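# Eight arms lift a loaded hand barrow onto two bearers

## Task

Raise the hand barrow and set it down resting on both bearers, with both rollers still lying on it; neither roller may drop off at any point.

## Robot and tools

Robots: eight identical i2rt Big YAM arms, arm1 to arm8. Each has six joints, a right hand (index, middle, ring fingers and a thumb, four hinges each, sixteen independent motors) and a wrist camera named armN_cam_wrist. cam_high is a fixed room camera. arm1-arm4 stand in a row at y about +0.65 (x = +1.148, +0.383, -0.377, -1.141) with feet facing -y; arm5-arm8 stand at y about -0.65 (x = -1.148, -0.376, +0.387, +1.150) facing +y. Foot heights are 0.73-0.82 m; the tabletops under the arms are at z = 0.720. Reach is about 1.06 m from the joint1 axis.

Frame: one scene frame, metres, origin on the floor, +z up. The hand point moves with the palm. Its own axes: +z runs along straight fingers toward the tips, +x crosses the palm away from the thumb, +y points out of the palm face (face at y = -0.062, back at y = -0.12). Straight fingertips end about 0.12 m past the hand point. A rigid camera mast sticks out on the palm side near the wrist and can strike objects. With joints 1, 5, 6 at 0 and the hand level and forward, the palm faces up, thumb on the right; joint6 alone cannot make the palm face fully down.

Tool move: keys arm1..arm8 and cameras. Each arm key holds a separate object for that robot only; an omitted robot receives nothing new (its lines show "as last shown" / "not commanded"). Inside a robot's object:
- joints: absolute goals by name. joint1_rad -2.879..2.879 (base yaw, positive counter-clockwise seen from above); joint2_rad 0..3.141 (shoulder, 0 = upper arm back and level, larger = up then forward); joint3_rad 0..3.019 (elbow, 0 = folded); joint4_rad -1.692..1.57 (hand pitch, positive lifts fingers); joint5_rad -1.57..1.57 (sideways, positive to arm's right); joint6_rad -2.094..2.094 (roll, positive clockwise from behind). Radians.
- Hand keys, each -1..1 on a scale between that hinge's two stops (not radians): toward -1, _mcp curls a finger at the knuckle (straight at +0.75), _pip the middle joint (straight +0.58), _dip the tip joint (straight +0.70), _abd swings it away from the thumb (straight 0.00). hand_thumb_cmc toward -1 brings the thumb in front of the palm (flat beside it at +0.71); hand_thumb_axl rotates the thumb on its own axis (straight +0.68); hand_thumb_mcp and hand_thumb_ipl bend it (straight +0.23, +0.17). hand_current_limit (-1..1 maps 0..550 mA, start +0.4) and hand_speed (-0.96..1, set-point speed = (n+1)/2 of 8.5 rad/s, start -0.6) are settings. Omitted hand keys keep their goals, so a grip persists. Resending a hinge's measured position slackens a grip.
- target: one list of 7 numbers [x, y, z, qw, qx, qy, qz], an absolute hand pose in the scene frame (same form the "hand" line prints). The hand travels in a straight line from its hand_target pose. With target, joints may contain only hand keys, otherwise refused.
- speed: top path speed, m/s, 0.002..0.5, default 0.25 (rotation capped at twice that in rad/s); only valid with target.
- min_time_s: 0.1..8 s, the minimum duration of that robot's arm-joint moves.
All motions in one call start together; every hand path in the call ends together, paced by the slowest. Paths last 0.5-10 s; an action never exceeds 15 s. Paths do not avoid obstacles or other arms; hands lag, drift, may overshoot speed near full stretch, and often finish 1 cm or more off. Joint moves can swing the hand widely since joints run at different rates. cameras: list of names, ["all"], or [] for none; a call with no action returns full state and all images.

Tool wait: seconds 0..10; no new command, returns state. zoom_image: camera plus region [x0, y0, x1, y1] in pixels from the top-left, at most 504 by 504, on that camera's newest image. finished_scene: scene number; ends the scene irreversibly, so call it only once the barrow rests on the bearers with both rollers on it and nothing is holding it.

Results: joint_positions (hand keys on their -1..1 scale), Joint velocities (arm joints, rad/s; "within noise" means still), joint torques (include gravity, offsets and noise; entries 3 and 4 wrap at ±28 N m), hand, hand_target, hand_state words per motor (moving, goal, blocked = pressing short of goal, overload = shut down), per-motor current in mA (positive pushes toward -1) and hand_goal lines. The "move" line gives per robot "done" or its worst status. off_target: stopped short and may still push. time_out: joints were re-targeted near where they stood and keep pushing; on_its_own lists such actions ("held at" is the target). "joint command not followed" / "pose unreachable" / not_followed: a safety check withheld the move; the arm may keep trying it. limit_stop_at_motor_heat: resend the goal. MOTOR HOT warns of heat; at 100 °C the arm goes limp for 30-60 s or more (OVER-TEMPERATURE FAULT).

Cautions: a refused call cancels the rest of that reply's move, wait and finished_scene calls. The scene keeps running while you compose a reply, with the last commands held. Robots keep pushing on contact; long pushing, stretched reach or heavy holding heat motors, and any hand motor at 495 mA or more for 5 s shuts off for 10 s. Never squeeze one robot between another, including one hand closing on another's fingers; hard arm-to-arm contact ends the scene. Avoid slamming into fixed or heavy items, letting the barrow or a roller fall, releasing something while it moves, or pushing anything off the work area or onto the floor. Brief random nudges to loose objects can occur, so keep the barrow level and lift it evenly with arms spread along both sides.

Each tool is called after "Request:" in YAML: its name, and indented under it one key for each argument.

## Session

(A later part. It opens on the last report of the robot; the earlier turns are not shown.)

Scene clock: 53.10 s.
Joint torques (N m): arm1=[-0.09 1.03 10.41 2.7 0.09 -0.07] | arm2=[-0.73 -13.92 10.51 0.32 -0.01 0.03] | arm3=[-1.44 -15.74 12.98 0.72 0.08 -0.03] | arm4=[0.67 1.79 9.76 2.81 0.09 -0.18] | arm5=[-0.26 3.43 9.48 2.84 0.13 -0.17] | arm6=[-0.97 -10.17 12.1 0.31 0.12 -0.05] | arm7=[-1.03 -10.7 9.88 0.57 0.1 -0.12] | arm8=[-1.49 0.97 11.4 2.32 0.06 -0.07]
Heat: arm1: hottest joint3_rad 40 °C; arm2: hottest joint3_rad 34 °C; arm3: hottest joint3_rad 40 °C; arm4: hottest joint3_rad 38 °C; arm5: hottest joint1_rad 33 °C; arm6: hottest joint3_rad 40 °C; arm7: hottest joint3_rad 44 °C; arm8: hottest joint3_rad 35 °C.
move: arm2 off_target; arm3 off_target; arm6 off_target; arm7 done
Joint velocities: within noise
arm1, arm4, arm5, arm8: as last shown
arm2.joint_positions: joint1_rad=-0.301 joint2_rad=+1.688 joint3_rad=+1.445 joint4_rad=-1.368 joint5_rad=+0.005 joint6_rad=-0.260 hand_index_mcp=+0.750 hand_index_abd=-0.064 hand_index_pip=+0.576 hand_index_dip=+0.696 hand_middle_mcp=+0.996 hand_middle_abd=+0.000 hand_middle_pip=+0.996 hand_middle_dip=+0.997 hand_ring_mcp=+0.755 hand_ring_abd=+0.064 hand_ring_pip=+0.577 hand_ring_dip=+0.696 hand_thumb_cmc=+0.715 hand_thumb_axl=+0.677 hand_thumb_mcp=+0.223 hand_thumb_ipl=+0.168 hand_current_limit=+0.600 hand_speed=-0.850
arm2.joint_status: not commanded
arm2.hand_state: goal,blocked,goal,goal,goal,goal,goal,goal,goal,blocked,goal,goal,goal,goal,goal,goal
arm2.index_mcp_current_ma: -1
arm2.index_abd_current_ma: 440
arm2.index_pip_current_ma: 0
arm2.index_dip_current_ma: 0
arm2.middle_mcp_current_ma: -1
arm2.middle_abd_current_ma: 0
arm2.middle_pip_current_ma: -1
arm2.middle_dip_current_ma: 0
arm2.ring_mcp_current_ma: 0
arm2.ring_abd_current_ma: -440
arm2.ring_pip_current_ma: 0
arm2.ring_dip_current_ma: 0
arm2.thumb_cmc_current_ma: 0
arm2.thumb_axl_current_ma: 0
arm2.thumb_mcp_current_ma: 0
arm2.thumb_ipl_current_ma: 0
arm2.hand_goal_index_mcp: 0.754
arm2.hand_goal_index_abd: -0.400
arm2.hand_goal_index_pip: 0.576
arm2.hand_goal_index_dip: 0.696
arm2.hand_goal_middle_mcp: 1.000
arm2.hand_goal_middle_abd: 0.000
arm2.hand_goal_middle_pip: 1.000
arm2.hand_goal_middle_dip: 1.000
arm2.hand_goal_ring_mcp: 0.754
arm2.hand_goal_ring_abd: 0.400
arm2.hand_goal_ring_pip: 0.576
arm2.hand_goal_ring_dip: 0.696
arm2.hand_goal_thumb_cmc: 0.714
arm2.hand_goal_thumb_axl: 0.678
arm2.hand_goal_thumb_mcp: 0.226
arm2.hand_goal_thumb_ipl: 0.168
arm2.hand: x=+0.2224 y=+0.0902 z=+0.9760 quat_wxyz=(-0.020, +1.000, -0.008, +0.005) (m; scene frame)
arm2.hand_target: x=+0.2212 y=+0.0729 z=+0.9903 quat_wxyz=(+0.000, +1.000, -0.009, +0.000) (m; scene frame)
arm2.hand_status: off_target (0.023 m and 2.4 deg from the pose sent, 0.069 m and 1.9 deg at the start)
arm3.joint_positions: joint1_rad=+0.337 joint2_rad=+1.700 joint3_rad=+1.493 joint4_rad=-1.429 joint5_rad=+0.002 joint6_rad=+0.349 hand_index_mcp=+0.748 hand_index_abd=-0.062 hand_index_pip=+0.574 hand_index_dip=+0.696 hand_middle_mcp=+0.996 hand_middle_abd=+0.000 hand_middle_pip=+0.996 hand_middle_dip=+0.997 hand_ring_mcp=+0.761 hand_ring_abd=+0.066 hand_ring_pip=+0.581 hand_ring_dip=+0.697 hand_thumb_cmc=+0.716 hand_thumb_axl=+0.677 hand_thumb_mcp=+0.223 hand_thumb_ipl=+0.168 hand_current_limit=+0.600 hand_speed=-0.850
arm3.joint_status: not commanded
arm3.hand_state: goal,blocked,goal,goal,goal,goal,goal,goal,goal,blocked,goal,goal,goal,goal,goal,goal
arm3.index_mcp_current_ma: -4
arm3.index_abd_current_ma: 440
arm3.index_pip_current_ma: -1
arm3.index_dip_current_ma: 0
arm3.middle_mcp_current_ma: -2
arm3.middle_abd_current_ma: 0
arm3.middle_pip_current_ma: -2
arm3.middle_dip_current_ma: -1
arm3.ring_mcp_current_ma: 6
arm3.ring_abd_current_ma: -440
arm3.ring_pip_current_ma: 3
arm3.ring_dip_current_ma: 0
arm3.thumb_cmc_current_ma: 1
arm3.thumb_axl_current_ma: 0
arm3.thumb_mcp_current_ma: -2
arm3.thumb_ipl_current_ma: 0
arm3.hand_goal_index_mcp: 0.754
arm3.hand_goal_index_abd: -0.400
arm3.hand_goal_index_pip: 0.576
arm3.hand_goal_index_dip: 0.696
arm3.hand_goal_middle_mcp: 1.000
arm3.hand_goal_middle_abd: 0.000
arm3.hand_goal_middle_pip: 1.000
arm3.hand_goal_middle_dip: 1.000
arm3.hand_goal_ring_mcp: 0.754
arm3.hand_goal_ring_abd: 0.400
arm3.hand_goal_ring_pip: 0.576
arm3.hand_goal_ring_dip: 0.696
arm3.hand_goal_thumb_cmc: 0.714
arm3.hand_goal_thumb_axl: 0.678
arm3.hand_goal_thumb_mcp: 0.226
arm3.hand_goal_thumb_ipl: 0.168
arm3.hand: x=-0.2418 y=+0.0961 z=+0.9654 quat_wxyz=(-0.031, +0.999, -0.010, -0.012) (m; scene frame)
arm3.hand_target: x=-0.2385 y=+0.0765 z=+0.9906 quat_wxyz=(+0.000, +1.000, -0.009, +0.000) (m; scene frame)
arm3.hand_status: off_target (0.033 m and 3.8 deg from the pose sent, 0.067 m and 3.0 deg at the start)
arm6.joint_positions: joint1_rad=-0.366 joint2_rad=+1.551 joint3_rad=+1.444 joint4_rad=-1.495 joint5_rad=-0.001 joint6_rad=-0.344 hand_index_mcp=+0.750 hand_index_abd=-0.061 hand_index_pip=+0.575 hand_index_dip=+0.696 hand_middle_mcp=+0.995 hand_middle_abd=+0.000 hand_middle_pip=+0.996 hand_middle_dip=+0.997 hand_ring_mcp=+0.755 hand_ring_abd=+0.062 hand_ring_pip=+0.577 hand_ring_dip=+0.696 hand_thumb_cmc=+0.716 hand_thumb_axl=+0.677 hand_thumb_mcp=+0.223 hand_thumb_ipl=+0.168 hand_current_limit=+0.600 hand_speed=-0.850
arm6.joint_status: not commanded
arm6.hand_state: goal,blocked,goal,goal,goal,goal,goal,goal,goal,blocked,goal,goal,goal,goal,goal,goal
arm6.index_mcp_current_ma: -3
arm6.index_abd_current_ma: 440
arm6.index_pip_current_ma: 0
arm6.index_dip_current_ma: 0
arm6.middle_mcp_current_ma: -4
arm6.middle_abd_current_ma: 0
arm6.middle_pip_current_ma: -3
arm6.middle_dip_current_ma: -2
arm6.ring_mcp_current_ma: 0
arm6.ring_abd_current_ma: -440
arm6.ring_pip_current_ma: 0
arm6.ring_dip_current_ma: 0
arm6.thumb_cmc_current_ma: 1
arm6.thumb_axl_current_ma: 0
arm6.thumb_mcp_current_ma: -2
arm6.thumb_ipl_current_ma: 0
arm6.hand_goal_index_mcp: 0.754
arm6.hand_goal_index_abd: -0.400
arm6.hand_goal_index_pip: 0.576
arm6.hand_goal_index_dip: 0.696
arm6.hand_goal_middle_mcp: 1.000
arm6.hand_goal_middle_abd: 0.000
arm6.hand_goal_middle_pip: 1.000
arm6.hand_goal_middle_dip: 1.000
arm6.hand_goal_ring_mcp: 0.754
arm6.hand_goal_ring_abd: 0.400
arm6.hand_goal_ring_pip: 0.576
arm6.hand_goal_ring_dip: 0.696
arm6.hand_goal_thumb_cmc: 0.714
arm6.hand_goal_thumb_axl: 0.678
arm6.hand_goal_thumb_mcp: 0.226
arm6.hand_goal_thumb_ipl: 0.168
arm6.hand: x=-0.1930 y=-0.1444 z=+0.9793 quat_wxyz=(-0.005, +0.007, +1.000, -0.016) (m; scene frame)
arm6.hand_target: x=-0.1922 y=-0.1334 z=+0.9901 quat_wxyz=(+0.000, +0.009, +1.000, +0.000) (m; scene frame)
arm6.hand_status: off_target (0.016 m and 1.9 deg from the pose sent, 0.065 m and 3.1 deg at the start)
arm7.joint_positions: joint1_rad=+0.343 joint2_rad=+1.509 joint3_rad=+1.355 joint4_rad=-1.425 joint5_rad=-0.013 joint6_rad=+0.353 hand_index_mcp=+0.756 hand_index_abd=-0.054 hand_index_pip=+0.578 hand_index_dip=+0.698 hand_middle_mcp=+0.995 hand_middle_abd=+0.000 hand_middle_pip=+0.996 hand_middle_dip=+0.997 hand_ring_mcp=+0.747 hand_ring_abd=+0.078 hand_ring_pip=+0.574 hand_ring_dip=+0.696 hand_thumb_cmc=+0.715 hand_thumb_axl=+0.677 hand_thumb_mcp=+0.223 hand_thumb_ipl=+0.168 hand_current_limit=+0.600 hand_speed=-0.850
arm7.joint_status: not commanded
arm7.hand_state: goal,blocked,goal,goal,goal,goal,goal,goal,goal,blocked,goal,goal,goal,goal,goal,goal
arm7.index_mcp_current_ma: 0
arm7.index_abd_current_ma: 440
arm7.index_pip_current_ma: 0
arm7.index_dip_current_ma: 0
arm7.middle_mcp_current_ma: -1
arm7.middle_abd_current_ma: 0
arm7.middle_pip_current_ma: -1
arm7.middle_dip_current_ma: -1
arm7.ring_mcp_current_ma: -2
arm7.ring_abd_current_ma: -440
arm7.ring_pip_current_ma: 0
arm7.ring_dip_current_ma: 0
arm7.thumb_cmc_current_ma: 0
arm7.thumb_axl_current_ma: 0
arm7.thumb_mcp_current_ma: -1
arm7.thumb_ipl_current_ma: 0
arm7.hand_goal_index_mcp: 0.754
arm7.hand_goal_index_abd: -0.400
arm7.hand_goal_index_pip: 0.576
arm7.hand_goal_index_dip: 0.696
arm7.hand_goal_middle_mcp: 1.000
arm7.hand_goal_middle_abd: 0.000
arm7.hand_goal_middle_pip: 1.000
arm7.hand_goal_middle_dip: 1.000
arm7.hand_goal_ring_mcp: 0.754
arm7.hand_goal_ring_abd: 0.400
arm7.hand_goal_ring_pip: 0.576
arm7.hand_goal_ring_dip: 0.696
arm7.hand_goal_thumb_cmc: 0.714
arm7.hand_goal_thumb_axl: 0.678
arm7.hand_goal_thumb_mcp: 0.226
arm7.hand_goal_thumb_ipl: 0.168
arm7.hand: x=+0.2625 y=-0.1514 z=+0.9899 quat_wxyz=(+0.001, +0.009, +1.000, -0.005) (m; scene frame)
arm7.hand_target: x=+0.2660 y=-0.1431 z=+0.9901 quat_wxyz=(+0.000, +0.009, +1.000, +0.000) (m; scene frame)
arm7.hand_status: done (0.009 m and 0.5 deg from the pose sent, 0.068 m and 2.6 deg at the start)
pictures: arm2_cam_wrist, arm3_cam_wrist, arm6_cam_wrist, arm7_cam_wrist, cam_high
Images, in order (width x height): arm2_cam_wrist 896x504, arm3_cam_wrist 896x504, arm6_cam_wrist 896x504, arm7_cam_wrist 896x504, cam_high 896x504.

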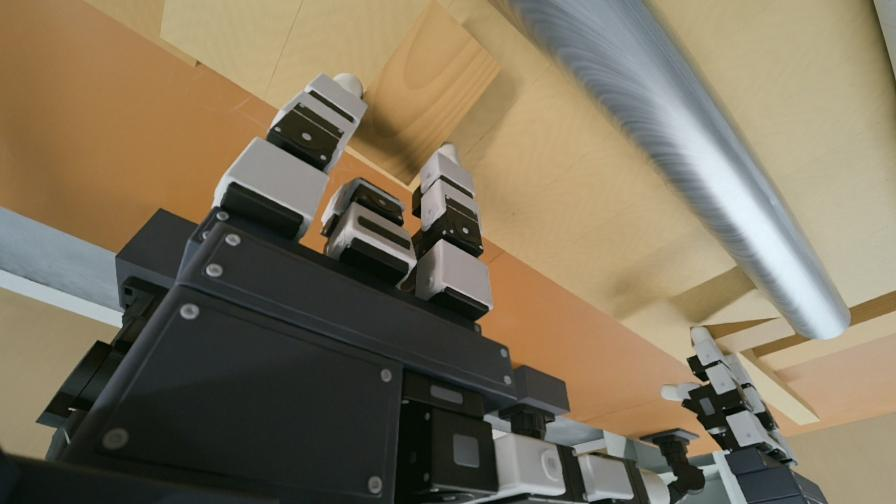

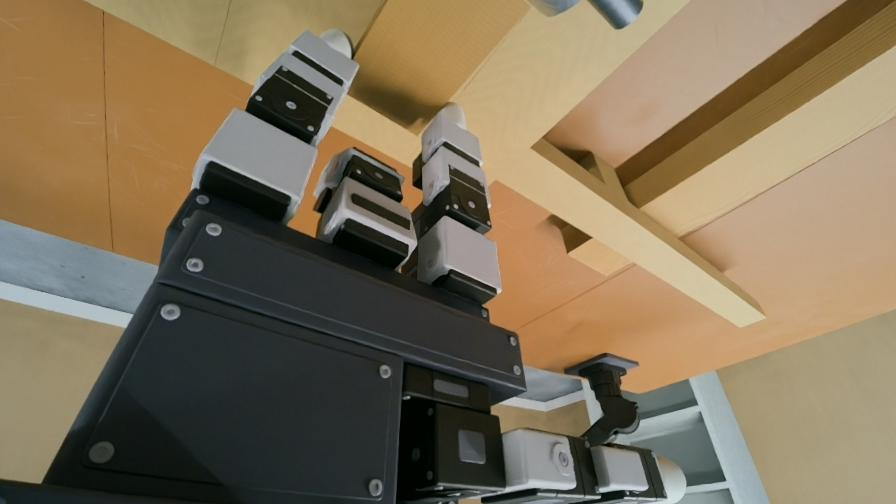

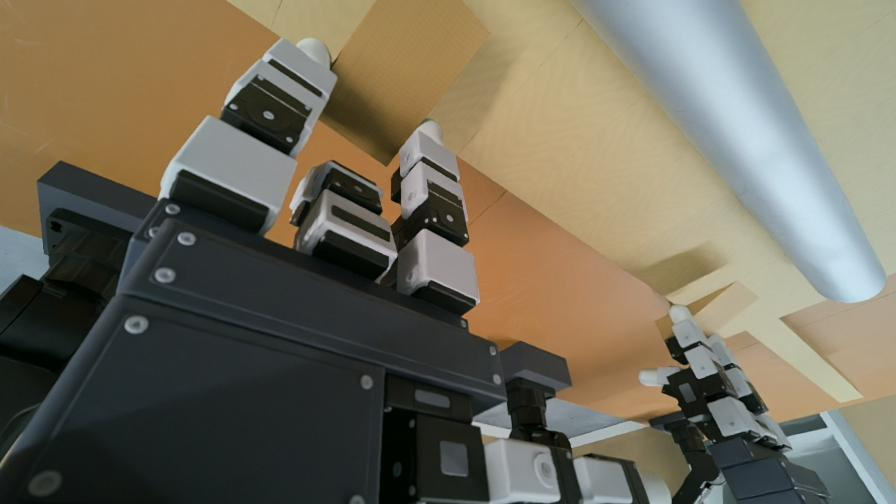

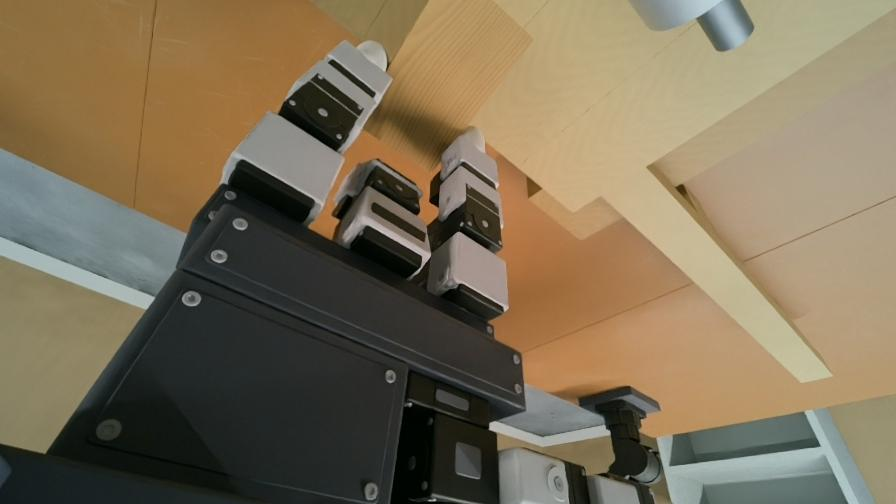

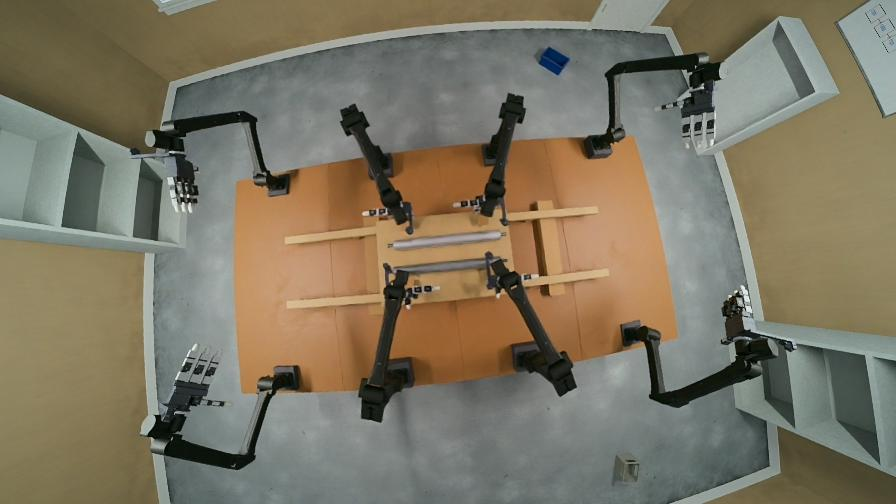

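Request:
move:
  cameras: ["cam_high", "arm2_cam_wrist", "arm6_cam_wrist"]

Request:
zoom_image:
  camera: "cam_high"
  region: [340, 170, 560, 320]

Scene clock: 63.23 s.
Joint torques (N m): arm1=[-0.09 0.97 10.41 2.71 0.09 -0.05] | arm2=[-0.62 -13.86 10.5 0.34 -0.02 0.04] | arm3=[-1.38 -15.44 12.94 0.65 0.1 -0.02] | arm4=[0.38 2.14 9.74 2.86 0.1 -0.17] | arm5=[-0.21 3.37 9.47 2.82 0.12 -0.18] | arm6=[-0.97 -10.17 12.08 0.32 0.12 -0.05] | arm7=[-1.03 -10.75 9.88 0.58 0.1 -0.12] | arm8=[-1.55 0.91 11.38 2.32 0.07 -0.07]
Heat: arm1: hottest joint3_rad 41 °C; arm2: hottest joint3_rad 36 °C; arm3: hottest joint3_rad 42 °C; arm4: hottest joint3_rad 38 °C; arm5: hottest joint3_rad 34 °C; arm6: hottest joint3_rad 42 °C; arm7: hottest joint3_rad 44 °C; arm8: hottest joint3_rad 35 °C.
Joint velocities: within noise
arm1.joint_positions: joint1_rad=-0.063 joint2_rad=+0.584 joint3_rad=+1.390 joint4_rad=-1.299 joint5_rad=+0.038 joint6_rad=+1.085 hand_index_mcp=+0.755 hand_index_abd=+0.000 hand_index_pip=+0.577 hand_index_dip=+0.696 hand_middle_mcp=+0.755 hand_middle_abd=+0.000 hand_middle_pip=+0.577 hand_middle_dip=+0.696 hand_ring_mcp=+0.755 hand_ring_abd=+0.000 hand_ring_pip=+0.577 hand_ring_dip=+0.696 hand_thumb_cmc=+0.715 hand_thumb_axl=+0.677 hand_thumb_mcp=+0.226 hand_thumb_ipl=+0.168 hand_current_limit=+0.400 hand_speed=-0.600
arm1.joint_status: not commanded
arm1.hand_state: goal,goal,goal,goal,goal,goal,goal,goal,goal,goal,goal,goal,goal,goal,goal,goal
arm1.index_mcp_current_ma: 5
arm1.index_abd_current_ma: 2
arm1.index_pip_current_ma: 3
arm1.index_dip_current_ma: 0
arm1.middle_mcp_current_ma: 5
arm1.middle_abd_current_ma: 2
arm1.middle_pip_current_ma: 3
arm1.middle_dip_current_ma: 0
arm1.ring_mcp_current_ma: 5
arm1.ring_abd_current_ma: 2
arm1.ring_pip_current_ma: 3
arm1.ring_dip_current_ma: 0
arm1.thumb_cmc_current_ma: 4
arm1.thumb_axl_current_ma: -4
arm1.thumb_mcp_current_ma: -1
arm1.thumb_ipl_current_ma: -2
arm1.hand_goal_index_mcp: 0.754
arm1.hand_goal_index_abd: 0.000
arm1.hand_goal_index_pip: 0.576
arm1.hand_goal_index_dip: 0.696
arm1.hand_goal_middle_mcp: 0.754
arm1.hand_goal_middle_abd: 0.000
arm1.hand_goal_middle_pip: 0.576
arm1.hand_goal_middle_dip: 0.696
arm1.hand_goal_ring_mcp: 0.754
arm1.hand_goal_ring_abd: 0.000
arm1.hand_goal_ring_pip: 0.576
arm1.hand_goal_ring_dip: 0.696
arm1.hand_goal_thumb_cmc: 0.714
arm1.hand_goal_thumb_axl: 0.678
arm1.hand_goal_thumb_mcp: 0.226
arm1.hand_goal_thumb_ipl: 0.168
arm1.hand: x=+1.0374 y=+0.4230 z=+1.3329 quat_wxyz=(+0.454, +0.714, -0.482, +0.228) (m; scene frame)
arm1.hand_target: x=+1.0377 y=+0.4264 z=+1.3463 quat_wxyz=(+0.466, +0.707, -0.478, +0.234) (m; scene frame)
arm1.hand_status: not commanded
arm2.joint_positions: joint1_rad=-0.301 joint2_rad=+1.688 joint3_rad=+1.445 joint4_rad=-1.368 joint5_rad=+0.005 joint6_rad=-0.260 hand_index_mcp=+0.750 hand_index_abd=-0.064 hand_index_pip=+0.576 hand_index_dip=+0.696 hand_middle_mcp=+0.996 hand_middle_abd=+0.000 hand_middle_pip=+0.996 hand_middle_dip=+0.997 hand_ring_mcp=+0.755 hand_ring_abd=+0.064 hand_ring_pip=+0.577 hand_ring_dip=+0.696 hand_thumb_cmc=+0.715 hand_thumb_axl=+0.677 hand_thumb_mcp=+0.223 hand_thumb_ipl=+0.168 hand_current_limit=+0.600 hand_speed=-0.850
arm2.joint_status: not commanded
arm2.hand_state: goal,blocked,goal,goal,goal,goal,goal,goal,goal,blocked,goal,goal,goal,goal,goal,goal
arm2.index_mcp_current_ma: -1
arm2.index_abd_current_ma: 440
arm2.index_pip_current_ma: 0
arm2.index_dip_current_ma: 0
arm2.middle_mcp_current_ma: -1
arm2.middle_abd_current_ma: 0
arm2.middle_pip_current_ma: -1
arm2.middle_dip_current_ma: 0
arm2.ring_mcp_current_ma: 0
arm2.ring_abd_current_ma: -440
arm2.ring_pip_current_ma: 0
arm2.ring_dip_current_ma: 0
arm2.thumb_cmc_current_ma: 0
arm2.thumb_axl_current_ma: 0
arm2.thumb_mcp_current_ma: 0
arm2.thumb_ipl_current_ma: 0
arm2.hand_goal_index_mcp: 0.754
arm2.hand_goal_index_abd: -0.400
arm2.hand_goal_index_pip: 0.576
arm2.hand_goal_index_dip: 0.696
arm2.hand_goal_middle_mcp: 1.000
arm2.hand_goal_middle_abd: 0.000
arm2.hand_goal_middle_pip: 1.000
arm2.hand_goal_middle_dip: 1.000
arm2.hand_goal_ring_mcp: 0.754
arm2.hand_goal_ring_abd: 0.400
arm2.hand_goal_ring_pip: 0.576
arm2.hand_goal_ring_dip: 0.696
arm2.hand_goal_thumb_cmc: 0.714
arm2.hand_goal_thumb_axl: 0.678
arm2.hand_goal_thumb_mcp: 0.226
arm2.hand_goal_thumb_ipl: 0.168
arm2.hand: x=+0.2224 y=+0.0902 z=+0.9760 quat_wxyz=(-0.020, +1.000, -0.008, +0.005) (m; scene frame)
arm2.hand_target: x=+0.2212 y=+0.0729 z=+0.9903 quat_wxyz=(+0.000, +1.000, -0.009, +0.000) (m; scene frame)
arm2.hand_status: off_target (0.023 m and 2.4 deg from the pose sent, 0.069 m and 1.9 deg at the start)
arm3.joint_positions: joint1_rad=+0.337 joint2_rad=+1.700 joint3_rad=+1.493 joint4_rad=-1.429 joint5_rad=+0.002 joint6_rad=+0.348 hand_index_mcp=+0.748 hand_index_abd=-0.062 hand_index_pip=+0.574 hand_index_dip=+0.696 hand_middle_mcp=+0.996 hand_middle_abd=+0.000 hand_middle_pip=+0.996 hand_middle_dip=+0.997 hand_ring_mcp=+0.761 hand_ring_abd=+0.066 hand_ring_pip=+0.581 hand_ring_dip=+0.697 hand_thumb_cmc=+0.716 hand_thumb_axl=+0.677 hand_thumb_mcp=+0.223 hand_thumb_ipl=+0.168 hand_current_limit=+0.600 hand_speed=-0.850
arm3.joint_status: not commanded
arm3.hand_state: goal,blocked,goal,goal,goal,goal,goal,goal,goal,blocked,goal,goal,goal,goal,goal,goal
arm3.index_mcp_current_ma: -4
arm3.index_abd_current_ma: 440
arm3.index_pip_current_ma: -1
arm3.index_dip_current_ma: 0
arm3.middle_mcp_current_ma: -2
arm3.middle_abd_current_ma: 0
arm3.middle_pip_current_ma: -2
arm3.middle_dip_current_ma: -1
arm3.ring_mcp_current_ma: 6
arm3.ring_abd_current_ma: -440
arm3.ring_pip_current_ma: 3
arm3.ring_dip_current_ma: 0
arm3.thumb_cmc_current_ma: 1
arm3.thumb_axl_current_ma: 0
arm3.thumb_mcp_current_ma: -2
arm3.thumb_ipl_current_ma: 0
arm3.hand_goal_index_mcp: 0.754
arm3.hand_goal_index_abd: -0.400
arm3.hand_goal_index_pip: 0.576
arm3.hand_goal_index_dip: 0.696
arm3.hand_goal_middle_mcp: 1.000
arm3.hand_goal_middle_abd: 0.000
arm3.hand_goal_middle_pip: 1.000
arm3.hand_goal_middle_dip: 1.000
arm3.hand_goal_ring_mcp: 0.754
arm3.hand_goal_ring_abd: 0.400
arm3.hand_goal_ring_pip: 0.576
arm3.hand_goal_ring_dip: 0.696
arm3.hand_goal_thumb_cmc: 0.714
arm3.hand_goal_thumb_axl: 0.678
arm3.hand_goal_thumb_mcp: 0.226
arm3.hand_goal_thumb_ipl: 0.168
arm3.hand: x=-0.2418 y=+0.0961 z=+0.9654 quat_wxyz=(-0.031, +0.999, -0.010, -0.012) (m; scene frame)
arm3.hand_target: x=-0.2385 y=+0.0765 z=+0.9906 quat_wxyz=(+0.000, +1.000, -0.009, +0.000) (m; scene frame)
arm3.hand_status: off_target (0.033 m and 3.8 deg from the pose sent, 0.067 m and 3.0 deg at the start)
arm4.joint_positions: joint1_rad=-0.493 joint2_rad=+0.506 joint3_rad=+1.316 joint4_rad=-1.187 joint5_rad=+0.116 joint6_rad=+1.088 hand_index_mcp=+0.755 hand_index_abd=+0.001 hand_index_pip=+0.577 hand_index_dip=+0.696 hand_middle_mcp=+0.756 hand_middle_abd=+0.001 hand_middle_pip=+0.577 hand_middle_dip=+0.696 hand_ring_mcp=+0.756 hand_ring_abd=+0.001 hand_ring_pip=+0.577 hand_ring_dip=+0.696 hand_thumb_cmc=+0.716 hand_thumb_axl=+0.677 hand_thumb_mcp=+0.226 hand_thumb_ipl=+0.168 hand_current_limit=+0.400 hand_speed=-0.600
arm4.joint_status: not commanded
arm4.hand_state: goal,goal,goal,goal,goal,goal,goal,goal,goal,goal,goal,goal,goal,goal,goal,goal
arm4.index_mcp_current_ma: 7
arm4.index_abd_current_ma: 2
arm4.index_pip_current_ma: 3
arm4.index_dip_current_ma: 0
arm4.middle_mcp_current_ma: 8
arm4.middle_abd_current_ma: 2
arm4.middle_pip_current_ma: 3
arm4.middle_dip_current_ma: 0
arm4.ring_mcp_current_ma: 8
arm4.ring_abd_current_ma: 2
arm4.ring_pip_current_ma: 3
arm4.ring_dip_current_ma: 0
arm4.thumb_cmc_current_ma: 8
arm4.thumb_axl_current_ma: -4
arm4.thumb_mcp_current_ma: -1
arm4.thumb_ipl_current_ma: -2
arm4.hand_goal_index_mcp: 0.754
arm4.hand_goal_index_abd: 0.000
arm4.hand_goal_index_pip: 0.576
arm4.hand_goal_index_dip: 0.696
arm4.hand_goal_middle_mcp: 0.754
arm4.hand_goal_middle_abd: 0.000
arm4.hand_goal_middle_pip: 0.576
arm4.hand_goal_middle_dip: 0.696
arm4.hand_goal_ring_mcp: 0.754
arm4.hand_goal_ring_abd: 0.000
arm4.hand_goal_ring_pip: 0.576
arm4.hand_goal_ring_dip: 0.696
arm4.hand_goal_thumb_cmc: 0.714
arm4.hand_goal_thumb_axl: 0.678
arm4.hand_goal_thumb_mcp: 0.226
arm4.hand_goal_thumb_ipl: 0.168
arm4.hand: x=-1.3326 y=+0.5077 z=+1.3137 quat_wxyz=(+0.549, +0.564, -0.604, +0.124) (m; scene frame)
arm4.hand_target: x=-1.3306 y=+0.5115 z=+1.3236 quat_wxyz=(+0.558, +0.559, -0.600, +0.128) (m; scene frame)
arm4.hand_status: not commanded
arm5.joint_positions: joint1_rad=+0.211 joint2_rad=+0.623 joint3_rad=+1.460 joint4_rad=-1.310 joint5_rad=+0.010 joint6_rad=+1.160 hand_index_mcp=+0.754 hand_index_abd=+0.001 hand_index_pip=+0.577 hand_index_dip=+0.696 hand_middle_mcp=+0.754 hand_middle_abd=+0.001 hand_middle_pip=+0.577 hand_middle_dip=+0.696 hand_ring_mcp=+0.754 hand_ring_abd=+0.001 hand_ring_pip=+0.577 hand_ring_dip=+0.696 hand_thumb_cmc=+0.714 hand_thumb_axl=+0.677 hand_thumb_mcp=+0.226 hand_thumb_ipl=+0.168 hand_current_limit=+0.400 hand_speed=-0.600
arm5.joint_status: not commanded
arm5.hand_state: goal,goal,goal,goal,goal,goal,goal,goal,goal,goal,goal,goal,goal,goal,goal,goal
arm5.index_mcp_current_ma: 0
arm5.index_abd_current_ma: 0
arm5.index_pip_current_ma: 0
arm5.index_dip_current_ma: 0
arm5.middle_mcp_current_ma: 0
arm5.middle_abd_current_ma: 0
arm5.middle_pip_current_ma: 0
arm5.middle_dip_current_ma: 0
arm5.ring_mcp_current_ma: 0
arm5.ring_abd_current_ma: 0
arm5.ring_pip_current_ma: 0
arm5.ring_dip_current_ma: 0
arm5.thumb_cmc_current_ma: 0
arm5.thumb_axl_current_ma: 0
arm5.thumb_mcp_current_ma: 0
arm5.thumb_ipl_current_ma: 0
arm5.hand_goal_index_mcp: 0.754
arm5.hand_goal_index_abd: 0.000
arm5.hand_goal_index_pip: 0.576
arm5.hand_goal_index_dip: 0.696
arm5.hand_goal_middle_mcp: 0.754
arm5.hand_goal_middle_abd: 0.000
arm5.hand_goal_middle_pip: 0.576
arm5.hand_goal_middle_dip: 0.696
arm5.hand_goal_ring_mcp: 0.754
arm5.hand_goal_ring_abd: 0.000
arm5.hand_goal_ring_pip: 0.576
arm5.hand_goal_ring_dip: 0.696
arm5.hand_goal_thumb_cmc: 0.714
arm5.hand_goal_thumb_axl: 0.678
arm5.hand_goal_thumb_mcp: 0.226
arm5.hand_goal_thumb_ipl: 0.168
arm5.hand: x=-1.1171 y=-0.4078 z=+1.3859 quat_wxyz=(-0.332, +0.382, +0.764, +0.399) (m; scene frame)
arm5.hand_target: x=-1.1163 y=-0.4110 z=+1.3965 quat_wxyz=(-0.339, +0.379, +0.759, +0.408) (m; scene frame)
arm5.hand_status: not commanded
arm6.joint_positions: joint1_rad=-0.366 joint2_rad=+1.551 joint3_rad=+1.444 joint4_rad=-1.495 joint5_rad=-0.001 joint6_rad=-0.344 hand_index_mcp=+0.750 hand_index_abd=-0.061 hand_index_pip=+0.575 hand_index_dip=+0.696 hand_middle_mcp=+0.995 hand_middle_abd=+0.000 hand_middle_pip=+0.996 hand_middle_dip=+0.997 hand_ring_mcp=+0.755 hand_ring_abd=+0.062 hand_ring_pip=+0.577 hand_ring_dip=+0.696 hand_thumb_cmc=+0.716 hand_thumb_axl=+0.677 hand_thumb_mcp=+0.223 hand_thumb_ipl=+0.168 hand_current_limit=+0.600 hand_speed=-0.850
arm6.joint_status: not commanded
arm6.hand_state: goal,blocked,goal,goal,goal,goal,goal,goal,goal,blocked,goal,goal,goal,goal,goal,goal
arm6.index_mcp_current_ma: -3
arm6.index_abd_current_ma: 440
arm6.index_pip_current_ma: 0
arm6.index_dip_current_ma: 0
arm6.middle_mcp_current_ma: -4
arm6.middle_abd_current_ma: 0
arm6.middle_pip_current_ma: -3
arm6.middle_dip_current_ma: -2
arm6.ring_mcp_current_ma: 0
arm6.ring_abd_current_ma: -440
arm6.ring_pip_current_ma: 0
arm6.ring_dip_current_ma: 0
arm6.thumb_cmc_current_ma: 1
arm6.thumb_axl_current_ma: 0
arm6.thumb_mcp_current_ma: -2
arm6.thumb_ipl_current_ma: 0
arm6.hand_goal_index_mcp: 0.754
arm6.hand_goal_index_abd: -0.400
arm6.hand_goal_index_pip: 0.576
arm6.hand_goal_index_dip: 0.696
arm6.hand_goal_middle_mcp: 1.000
arm6.hand_goal_middle_abd: 0.000
arm6.hand_goal_middle_pip: 1.000
arm6.hand_goal_middle_dip: 1.000
arm6.hand_goal_ring_mcp: 0.754
arm6.hand_goal_ring_abd: 0.400
arm6.hand_goal_ring_pip: 0.576
arm6.hand_goal_ring_dip: 0.696
arm6.hand_goal_thumb_cmc: 0.714
arm6.hand_goal_thumb_axl: 0.678
arm6.hand_goal_thumb_mcp: 0.226
arm6.hand_goal_thumb_ipl: 0.168
arm6.hand: x=-0.1930 y=-0.1444 z=+0.9793 quat_wxyz=(-0.005, +0.007, +1.000, -0.016) (m; scene frame)
arm6.hand_target: x=-0.1922 y=-0.1334 z=+0.9901 quat_wxyz=(+0.000, +0.009, +1.000, +0.000) (m; scene frame)
arm6.hand_status: off_target (0.016 m and 1.9 deg from the pose sent, 0.065 m and 3.1 deg at the start)
arm7.joint_positions: joint1_rad=+0.343 joint2_rad=+1.509 joint3_rad=+1.355 joint4_rad=-1.425 joint5_rad=-0.013 joint6_rad=+0.353 hand_index_mcp=+0.756 hand_index_abd=-0.054 hand_index_pip=+0.578 hand_index_dip=+0.698 hand_middle_mcp=+0.995 hand_middle_abd=+0.000 hand_middle_pip=+0.996 hand_middle_dip=+0.997 hand_ring_mcp=+0.747 hand_ring_abd=+0.078 hand_ring_pip=+0.574 hand_ring_dip=+0.696 hand_thumb_cmc=+0.715 hand_thumb_axl=+0.677 hand_thumb_mcp=+0.223 hand_thumb_ipl=+0.168 hand_current_limit=+0.600 hand_speed=-0.850
arm7.joint_status: not commanded
arm7.hand_state: goal,blocked,goal,goal,goal,goal,goal,goal,goal,blocked,goal,goal,goal,goal,goal,goal
arm7.index_mcp_current_ma: 0
arm7.index_abd_current_ma: 440
arm7.index_pip_current_ma: 0
arm7.index_dip_current_ma: 0
arm7.middle_mcp_current_ma: -1
arm7.middle_abd_current_ma: 0
arm7.middle_pip_current_ma: -1
arm7.middle_dip_current_ma: -1
arm7.ring_mcp_current_ma: -2
arm7.ring_abd_current_ma: -440
arm7.ring_pip_current_ma: 0
arm7.ring_dip_current_ma: 0
arm7.thumb_cmc_current_ma: 0
arm7.thumb_axl_current_ma: 0
arm7.thumb_mcp_current_ma: -1
arm7.thumb_ipl_current_ma: 0
arm7.hand_goal_index_mcp: 0.754
arm7.hand_goal_index_abd: -0.400
arm7.hand_goal_index_pip: 0.576
arm7.hand_goal_index_dip: 0.696
arm7.hand_goal_middle_mcp: 1.000
arm7.hand_goal_middle_abd: 0.000
arm7.hand_goal_middle_pip: 1.000
arm7.hand_goal_middle_dip: 1.000
arm7.hand_goal_ring_mcp: 0.754
arm7.hand_goal_ring_abd: 0.400
arm7.hand_goal_ring_pip: 0.576
arm7.hand_goal_ring_dip: 0.696
arm7.hand_goal_thumb_cmc: 0.714
arm7.hand_goal_thumb_axl: 0.678
arm7.hand_goal_thumb_mcp: 0.226
arm7.hand_goal_thumb_ipl: 0.168
arm7.hand: x=+0.2625 y=-0.1514 z=+0.9899 quat_wxyz=(+0.001, +0.009, +1.000, -0.005) (m; scene frame)
arm7.hand_target: x=+0.2660 y=-0.1431 z=+0.9901 quat_wxyz=(+0.000, +0.009, +1.000, +0.000) (m; scene frame)
arm7.hand_status: done (0.009 m and 0.5 deg from the pose sent, 0.068 m and 2.6 deg at the start)
arm8.joint_positions: joint1_rad=-0.131 joint2_rad=+0.613 joint3_rad=+1.444 joint4_rad=-1.145 joint5_rad=-0.094 joint6_rad=+1.172 hand_index_mcp=+0.754 hand_index_abd=+0.001 hand_index_pip=+0.577 hand_index_dip=+0.696 hand_middle_mcp=+0.754 hand_middle_abd=+0.001 hand_middle_pip=+0.577 hand_middle_dip=+0.696 hand_ring_mcp=+0.754 hand_ring_abd=+0.001 hand_ring_pip=+0.577 hand_ring_dip=+0.696 hand_thumb_cmc=+0.714 hand_thumb_axl=+0.677 hand_thumb_mcp=+0.226 hand_thumb_ipl=+0.168 hand_current_limit=+0.400 hand_speed=-0.600
arm8.joint_status: not commanded
arm8.hand_state: goal,goal,goal,goal,goal,goal,goal,goal,goal,goal,goal,goal,goal,goal,goal,goal
arm8.index_mcp_current_ma: 0
arm8.index_abd_current_ma: 0
arm8.index_pip_current_ma: 0
arm8.index_dip_current_ma: 0
arm8.middle_mcp_current_ma: 0
arm8.middle_abd_current_ma: 0
arm8.middle_pip_current_ma: 0
arm8.middle_dip_current_ma: 0
arm8.ring_mcp_current_ma: 0
arm8.ring_abd_current_ma: 0
arm8.ring_pip_current_ma: 0
arm8.ring_dip_current_ma: 0
arm8.thumb_cmc_current_ma: 0
arm8.thumb_axl_current_ma: 0
arm8.thumb_mcp_current_ma: 0
arm8.thumb_ipl_current_ma: 0
arm8.hand_goal_index_mcp: 0.754
arm8.hand_goal_index_abd: 0.000
arm8.hand_goal_index_pip: 0.576
arm8.hand_goal_index_dip: 0.696
arm8.hand_goal_middle_mcp: 0.754
arm8.hand_goal_middle_abd: 0.000
arm8.hand_goal_middle_pip: 0.576
arm8.hand_goal_middle_dip: 0.696
arm8.hand_goal_ring_mcp: 0.754
arm8.hand_goal_ring_abd: 0.000
arm8.hand_goal_ring_pip: 0.576
arm8.hand_goal_ring_dip: 0.696
arm8.hand_goal_thumb_cmc: 0.714
arm8.hand_goal_thumb_axl: 0.678
arm8.hand_goal_thumb_mcp: 0.226
arm8.hand_goal_thumb_ipl: 0.168
arm8.hand: x=+1.2541 y=-0.4079 z=+1.3629 quat_wxyz=(-0.309, +0.479, +0.654, +0.498) (m; scene frame)
arm8.hand_target: x=+1.2531 y=-0.4124 z=+1.3749 quat_wxyz=(-0.314, +0.473, +0.648, +0.508) (m; scene frame)
arm8.hand_status: not commanded
pictures: arm2_cam_wrist, arm6_cam_wrist, cam_high
Images, in order (width x height): arm2_cam_wrist 896x504, arm6_cam_wrist 896x504, cam_high 896x504.

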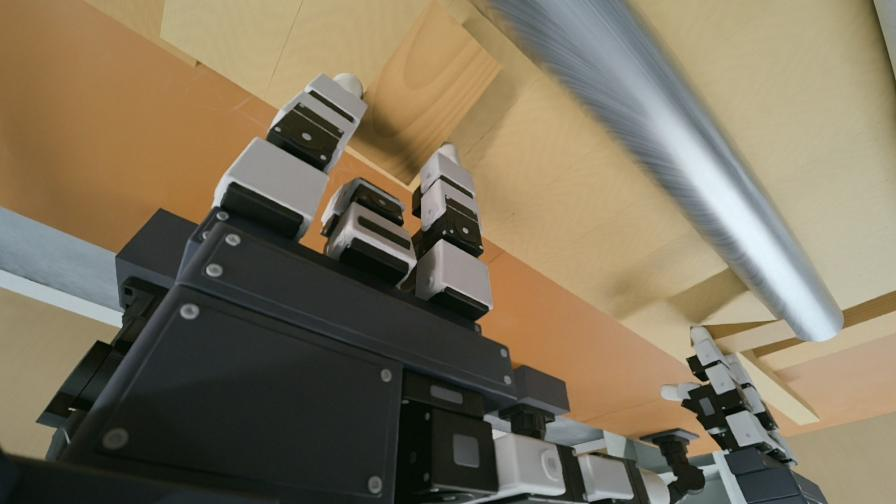

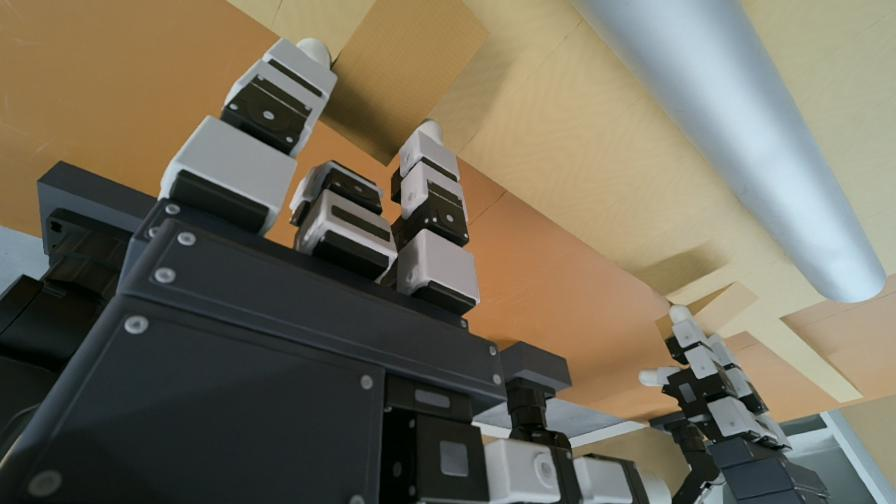

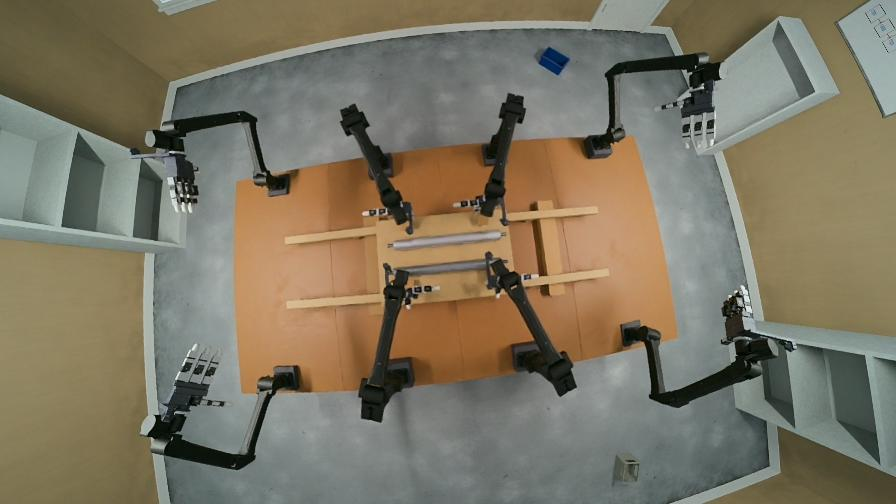

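Scaled by 2.291.

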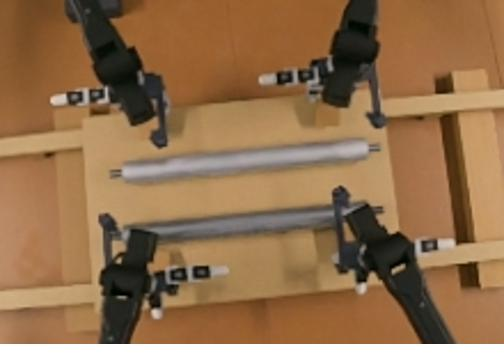

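Request:
move:
  arm7: {"target": [0.266, -0.143, 0.958, 0, 0.0087, 1, 0], "speed": 0.1}
  arm6: {"target": [-0.192, -0.133, 0.965, 0, 0.0087, 1, 0], "speed": 0.1}
  arm2: {"target": [0.221, 0.072, 0.972, 0, 1, -0.0087, 0], "speed": 0.1}
  arm3: {"target": [-0.238, 0.075, 0.980, 0, 1, -0.0087, 0], "speed": 0.1}
  cameras: ["arm2_cam_wrist", "arm3_cam_wrist", "arm6_cam_wrist", "arm7_cam_wrist", "cam_high"]

Request:
zoom_image:
  camera: "cam_high"
  region: [340, 170, 560, 320]

Scene clock: 65.63 s.
Joint torques (N m): arm1=[-0.15 0.85 10.43 2.69 0.11 -0.05] | arm2=[-0.67 -13.45 8.32 0.43 0.01 0.03] | arm3=[-1.49 -14.74 11.55 0.7 0.1 -0.01] | arm4=[0.56 1.67 9.7 2.78 0.08 -0.17] | arm5=[-0.21 3.31 9.47 2.84 0.12 -0.17] | arm6=[-0.97 -10.05 10 0.38 0.13 -0.05] | arm7=[-0.79 -10.75 9.11 0.59 0.08 -0.11] | arm8=[-1.49 0.91 11.38 2.32 0.06 -0.07]
Heat: arm1: hottest joint3_rad 41 °C; arm2: hottest joint3_rad 36 °C; arm3: hottest joint3_rad 43 °C; arm4: hottest joint3_rad 38 °C; arm5: hottest joint3_rad 34 °C; arm6: hottest joint3_rad 42 °C; arm7: hottest joint3_rad 44 °C; arm8: hottest joint3_rad 36 °C.
move: arm2 done; arm3 off_target; arm6 done; arm7 done
Joint velocities: within noise
arm1, arm4, arm5, arm8: as last shown
arm2.joint_positions: joint1_rad=-0.301 joint2_rad=+1.694 joint3_rad=+1.445 joint4_rad=-1.324 joint5_rad=+0.005 joint6_rad=-0.260 hand_index_mcp=+0.750 hand_index_abd=-0.064 hand_index_pip=+0.576 hand_index_dip=+0.696 hand_middle_mcp=+0.996 hand_middle_abd=+0.000 hand_middle_pip=+0.996 hand_middle_dip=+0.997 hand_ring_mcp=+0.755 hand_ring_abd=+0.064 hand_ring_pip=+0.577 hand_ring_dip=+0.696 hand_thumb_cmc=+0.715 hand_thumb_axl=+0.677 hand_thumb_mcp=+0.223 hand_thumb_ipl=+0.168 hand_current_limit=+0.600 hand_speed=-0.850
arm2.joint_status: not commanded
arm2.hand_state: goal,blocked,goal,goal,goal,goal,goal,goal,goal,blocked,goal,goal,goal,goal,goal,goal
arm2.index_mcp_current_ma: -1
arm2.index_abd_current_ma: 440
arm2.index_pip_current_ma: 0
arm2.index_dip_current_ma: 0
arm2.middle_mcp_current_ma: -1
arm2.middle_abd_current_ma: 0
arm2.middle_pip_current_ma: -1
arm2.middle_dip_current_ma: 0
arm2.ring_mcp_current_ma: 0
arm2.ring_abd_current_ma: -440
arm2.ring_pip_current_ma: 0
arm2.ring_dip_current_ma: 0
arm2.thumb_cmc_current_ma: 0
arm2.thumb_axl_current_ma: 0
arm2.thumb_mcp_current_ma: 0
arm2.thumb_ipl_current_ma: 0
arm2.hand_goal_index_mcp: 0.754
arm2.hand_goal_index_abd: -0.400
arm2.hand_goal_index_pip: 0.576
arm2.hand_goal_index_dip: 0.696
arm2.hand_goal_middle_mcp: 1.000
arm2.hand_goal_middle_abd: 0.000
arm2.hand_goal_middle_pip: 1.000
arm2.hand_goal_middle_dip: 1.000
arm2.hand_goal_ring_mcp: 0.754
arm2.hand_goal_ring_abd: 0.400
arm2.hand_goal_ring_pip: 0.576
arm2.hand_goal_ring_dip: 0.696
arm2.hand_goal_thumb_cmc: 0.714
arm2.hand_goal_thumb_axl: 0.678
arm2.hand_goal_thumb_mcp: 0.226
arm2.hand_goal_thumb_ipl: 0.168
arm2.hand: x=+0.2194 y=+0.0795 z=+0.9760 quat_wxyz=(-0.002, +1.000, -0.008, +0.000) (m; scene frame)
arm2.hand_target: x=+0.2210 y=+0.0722 z=+0.9720 quat_wxyz=(+0.000, +1.000, -0.009, +0.000) (m; scene frame)
arm2.hand_status: done (0.009 m and 0.2 deg from the pose sent, 0.019 m and 2.4 deg at the start)
arm3.joint_positions: joint1_rad=+0.337 joint2_rad=+1.700 joint3_rad=+1.493 joint4_rad=-1.405 joint5_rad=+0.002 joint6_rad=+0.348 hand_index_mcp=+0.748 hand_index_abd=-0.062 hand_index_pip=+0.574 hand_index_dip=+0.696 hand_middle_mcp=+0.996 hand_middle_abd=+0.000 hand_middle_pip=+0.996 hand_middle_dip=+0.997 hand_ring_mcp=+0.761 hand_ring_abd=+0.066 hand_ring_pip=+0.581 hand_ring_dip=+0.697 hand_thumb_cmc=+0.716 hand_thumb_axl=+0.677 hand_thumb_mcp=+0.223 hand_thumb_ipl=+0.168 hand_current_limit=+0.600 hand_speed=-0.850
arm3.joint_status: not commanded
arm3.hand_state: goal,blocked,goal,goal,goal,goal,goal,goal,goal,blocked,goal,goal,goal,goal,goal,goal
arm3.index_mcp_current_ma: -4
arm3.index_abd_current_ma: 440
arm3.index_pip_current_ma: -1
arm3.index_dip_current_ma: 0
arm3.middle_mcp_current_ma: -2
arm3.middle_abd_current_ma: 0
arm3.middle_pip_current_ma: -2
arm3.middle_dip_current_ma: -1
arm3.ring_mcp_current_ma: 5
arm3.ring_abd_current_ma: -440
arm3.ring_pip_current_ma: 3
arm3.ring_dip_current_ma: 0
arm3.thumb_cmc_current_ma: 1
arm3.thumb_axl_current_ma: 0
arm3.thumb_mcp_current_ma: -2
arm3.thumb_ipl_current_ma: 0
arm3.hand_goal_index_mcp: 0.754
arm3.hand_goal_index_abd: -0.400
arm3.hand_goal_index_pip: 0.576
arm3.hand_goal_index_dip: 0.696
arm3.hand_goal_middle_mcp: 1.000
arm3.hand_goal_middle_abd: 0.000
arm3.hand_goal_middle_pip: 1.000
arm3.hand_goal_middle_dip: 1.000
arm3.hand_goal_ring_mcp: 0.754
arm3.hand_goal_ring_abd: 0.400
arm3.hand_goal_ring_pip: 0.576
arm3.hand_goal_ring_dip: 0.696
arm3.hand_goal_thumb_cmc: 0.714
arm3.hand_goal_thumb_axl: 0.678
arm3.hand_goal_thumb_mcp: 0.226
arm3.hand_goal_thumb_ipl: 0.168
arm3.hand: x=-0.2398 y=+0.0903 z=+0.9668 quat_wxyz=(-0.019, +1.000, -0.010, -0.008) (m; scene frame)
arm3.hand_target: x=-0.2382 y=+0.0756 z=+0.9804 quat_wxyz=(+0.000, +1.000, -0.009, +0.000) (m; scene frame)
arm3.hand_status: off_target (0.020 m and 2.4 deg from the pose sent, 0.026 m and 3.8 deg at the start)
arm6.joint_positions: joint1_rad=-0.366 joint2_rad=+1.557 joint3_rad=+1.412 joint4_rad=-1.431 joint5_rad=-0.001 joint6_rad=-0.343 hand_index_mcp=+0.750 hand_index_abd=-0.061 hand_index_pip=+0.575 hand_index_dip=+0.696 hand_middle_mcp=+0.995 hand_middle_abd=+0.000 hand_middle_pip=+0.996 hand_middle_dip=+0.997 hand_ring_mcp=+0.755 hand_ring_abd=+0.062 hand_ring_pip=+0.577 hand_ring_dip=+0.696 hand_thumb_cmc=+0.716 hand_thumb_axl=+0.677 hand_thumb_mcp=+0.223 hand_thumb_ipl=+0.168 hand_current_limit=+0.600 hand_speed=-0.850
arm6.joint_status: not commanded
arm6.hand_state: goal,blocked,goal,goal,goal,goal,goal,goal,goal,blocked,goal,goal,goal,goal,goal,goal
arm6.index_mcp_current_ma: -3
arm6.index_abd_current_ma: 440
arm6.index_pip_current_ma: 0
arm6.index_dip_current_ma: 0
arm6.middle_mcp_current_ma: -4
arm6.middle_abd_current_ma: 0
arm6.middle_pip_current_ma: -3
arm6.middle_dip_current_ma: -2
arm6.ring_mcp_current_ma: 0
arm6.ring_abd_current_ma: -440
arm6.ring_pip_current_ma: 0
arm6.ring_dip_current_ma: 0
arm6.thumb_cmc_current_ma: 1
arm6.thumb_axl_current_ma: 0
arm6.thumb_mcp_current_ma: -2
arm6.thumb_ipl_current_ma: 0
arm6.hand_goal_index_mcp: 0.754
arm6.hand_goal_index_abd: -0.400
arm6.hand_goal_index_pip: 0.576
arm6.hand_goal_index_dip: 0.696
arm6.hand_goal_middle_mcp: 1.000
arm6.hand_goal_middle_abd: 0.000
arm6.hand_goal_middle_pip: 1.000
arm6.hand_goal_middle_dip: 1.000
arm6.hand_goal_ring_mcp: 0.754
arm6.hand_goal_ring_abd: 0.400
arm6.hand_goal_ring_pip: 0.576
arm6.hand_goal_ring_dip: 0.696
arm6.hand_goal_thumb_cmc: 0.714
arm6.hand_goal_thumb_axl: 0.678
arm6.hand_goal_thumb_mcp: 0.226
arm6.hand_goal_thumb_ipl: 0.168
arm6.hand: x=-0.1905 y=-0.1379 z=+0.9666 quat_wxyz=(-0.001, +0.007, +1.000, -0.003) (m; scene frame)
arm6.hand_target: x=-0.1920 y=-0.1330 z=+0.9650 quat_wxyz=(+0.000, +0.009, +1.000, +0.000) (m; scene frame)
arm6.hand_status: done (0.005 m and 0.4 deg from the pose sent, 0.018 m and 1.9 deg at the start)
arm7.joint_positions: joint1_rad=+0.343 joint2_rad=+1.524 joint3_rad=+1.296 joint4_rad=-1.342 joint5_rad=-0.013 joint6_rad=+0.353 hand_index_mcp=+0.756 hand_index_abd=-0.054 hand_index_pip=+0.578 hand_index_dip=+0.698 hand_middle_mcp=+0.995 hand_middle_abd=+0.000 hand_middle_pip=+0.996 hand_middle_dip=+0.997 hand_ring_mcp=+0.747 hand_ring_abd=+0.078 hand_ring_pip=+0.574 hand_ring_dip=+0.696 hand_thumb_cmc=+0.715 hand_thumb_axl=+0.677 hand_thumb_mcp=+0.223 hand_thumb_ipl=+0.168 hand_current_limit=+0.600 hand_speed=-0.850
arm7.joint_status: not commanded
arm7.hand_state: goal,blocked,goal,goal,goal,goal,goal,goal,goal,blocked,goal,goal,goal,goal,goal,goal
arm7.index_mcp_current_ma: 0
arm7.index_abd_current_ma: 440
arm7.index_pip_current_ma: 0
arm7.index_dip_current_ma: 0
arm7.middle_mcp_current_ma: -1
arm7.middle_abd_current_ma: 0
arm7.middle_pip_current_ma: -1
arm7.middle_dip_current_ma: -1
arm7.ring_mcp_current_ma: -2
arm7.ring_abd_current_ma: -440
arm7.ring_pip_current_ma: 0
arm7.ring_dip_current_ma: 0
arm7.thumb_cmc_current_ma: 0
arm7.thumb_axl_current_ma: 0
arm7.thumb_mcp_current_ma: -1
arm7.thumb_ipl_current_ma: 0
arm7.hand_goal_index_mcp: 0.754
arm7.hand_goal_index_abd: -0.400
arm7.hand_goal_index_pip: 0.576
arm7.hand_goal_index_dip: 0.696
arm7.hand_goal_middle_mcp: 1.000
arm7.hand_goal_middle_abd: 0.000
arm7.hand_goal_middle_pip: 1.000
arm7.hand_goal_middle_dip: 1.000
arm7.hand_goal_ring_mcp: 0.754
arm7.hand_goal_ring_abd: 0.400
arm7.hand_goal_ring_pip: 0.576
arm7.hand_goal_ring_dip: 0.696
arm7.hand_goal_thumb_cmc: 0.714
arm7.hand_goal_thumb_axl: 0.678
arm7.hand_goal_thumb_mcp: 0.226
arm7.hand_goal_thumb_ipl: 0.168
arm7.hand: x=+0.2619 y=-0.1489 z=+0.9622 quat_wxyz=(-0.001, +0.009, +1.000, +0.000) (m; scene frame)
arm7.hand_target: x=+0.2660 y=-0.1432 z=+0.9581 quat_wxyz=(+0.000, +0.009, +1.000, +0.000) (m; scene frame)
arm7.hand_status: done (0.008 m and 0.1 deg from the pose sent, 0.033 m and 0.6 deg at the start)
pictures: arm2_cam_wrist, arm3_cam_wrist, arm6_cam_wrist, arm7_cam_wrist, cam_high
Images, in order (width x height): arm2_cam_wrist 896x504, arm3_cam_wrist 896x504, arm6_cam_wrist 896x504, arm7_cam_wrist 896x504, cam_high 896x504.

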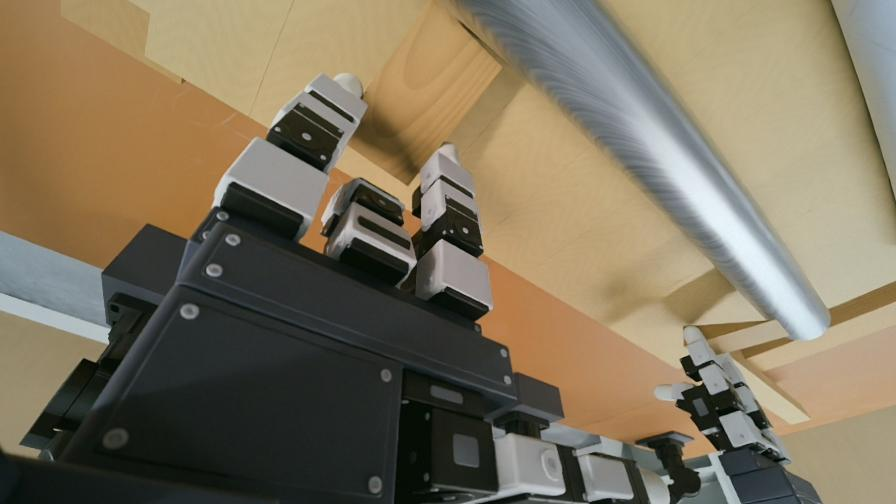

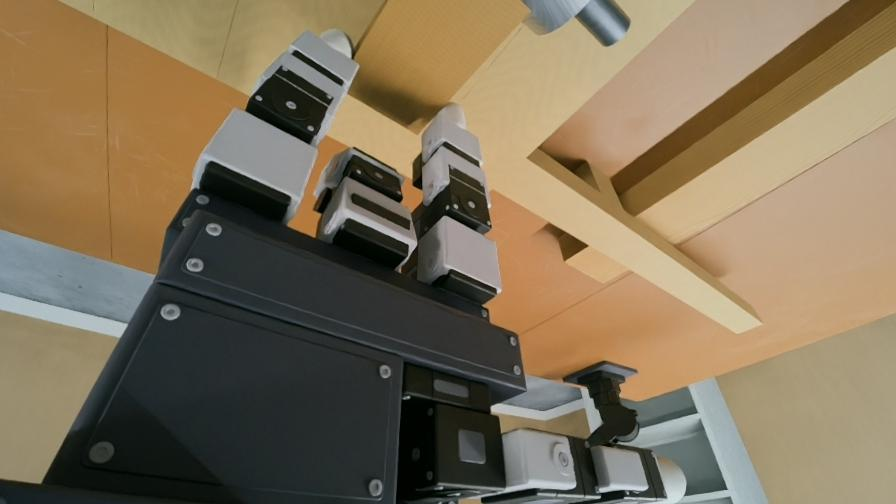

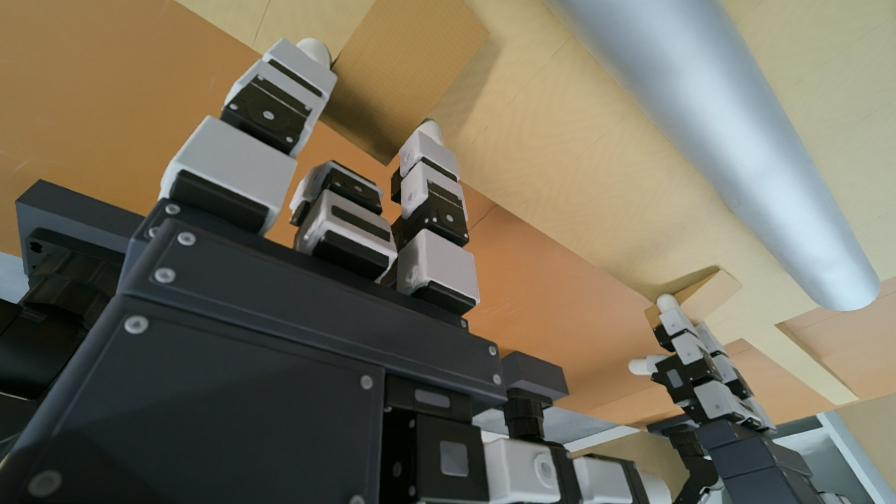

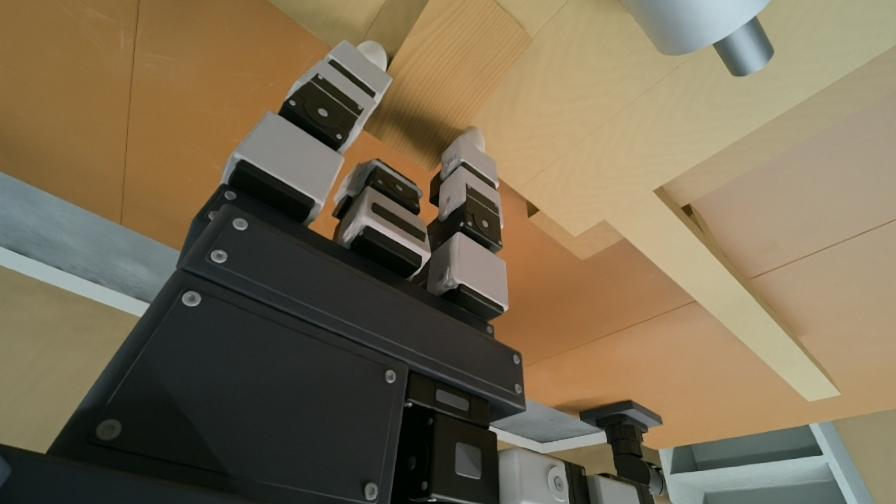

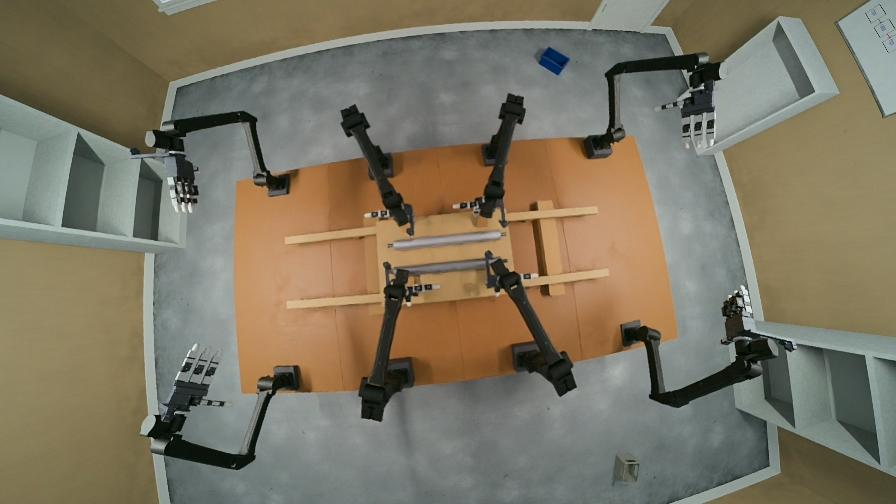

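Scaled by 2.291.

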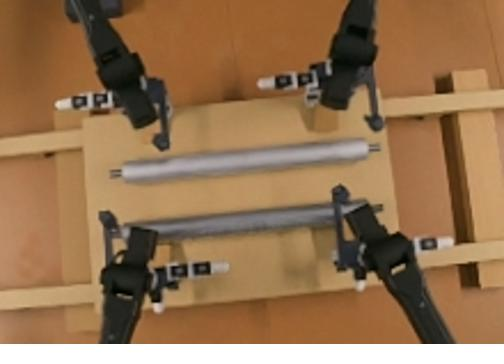

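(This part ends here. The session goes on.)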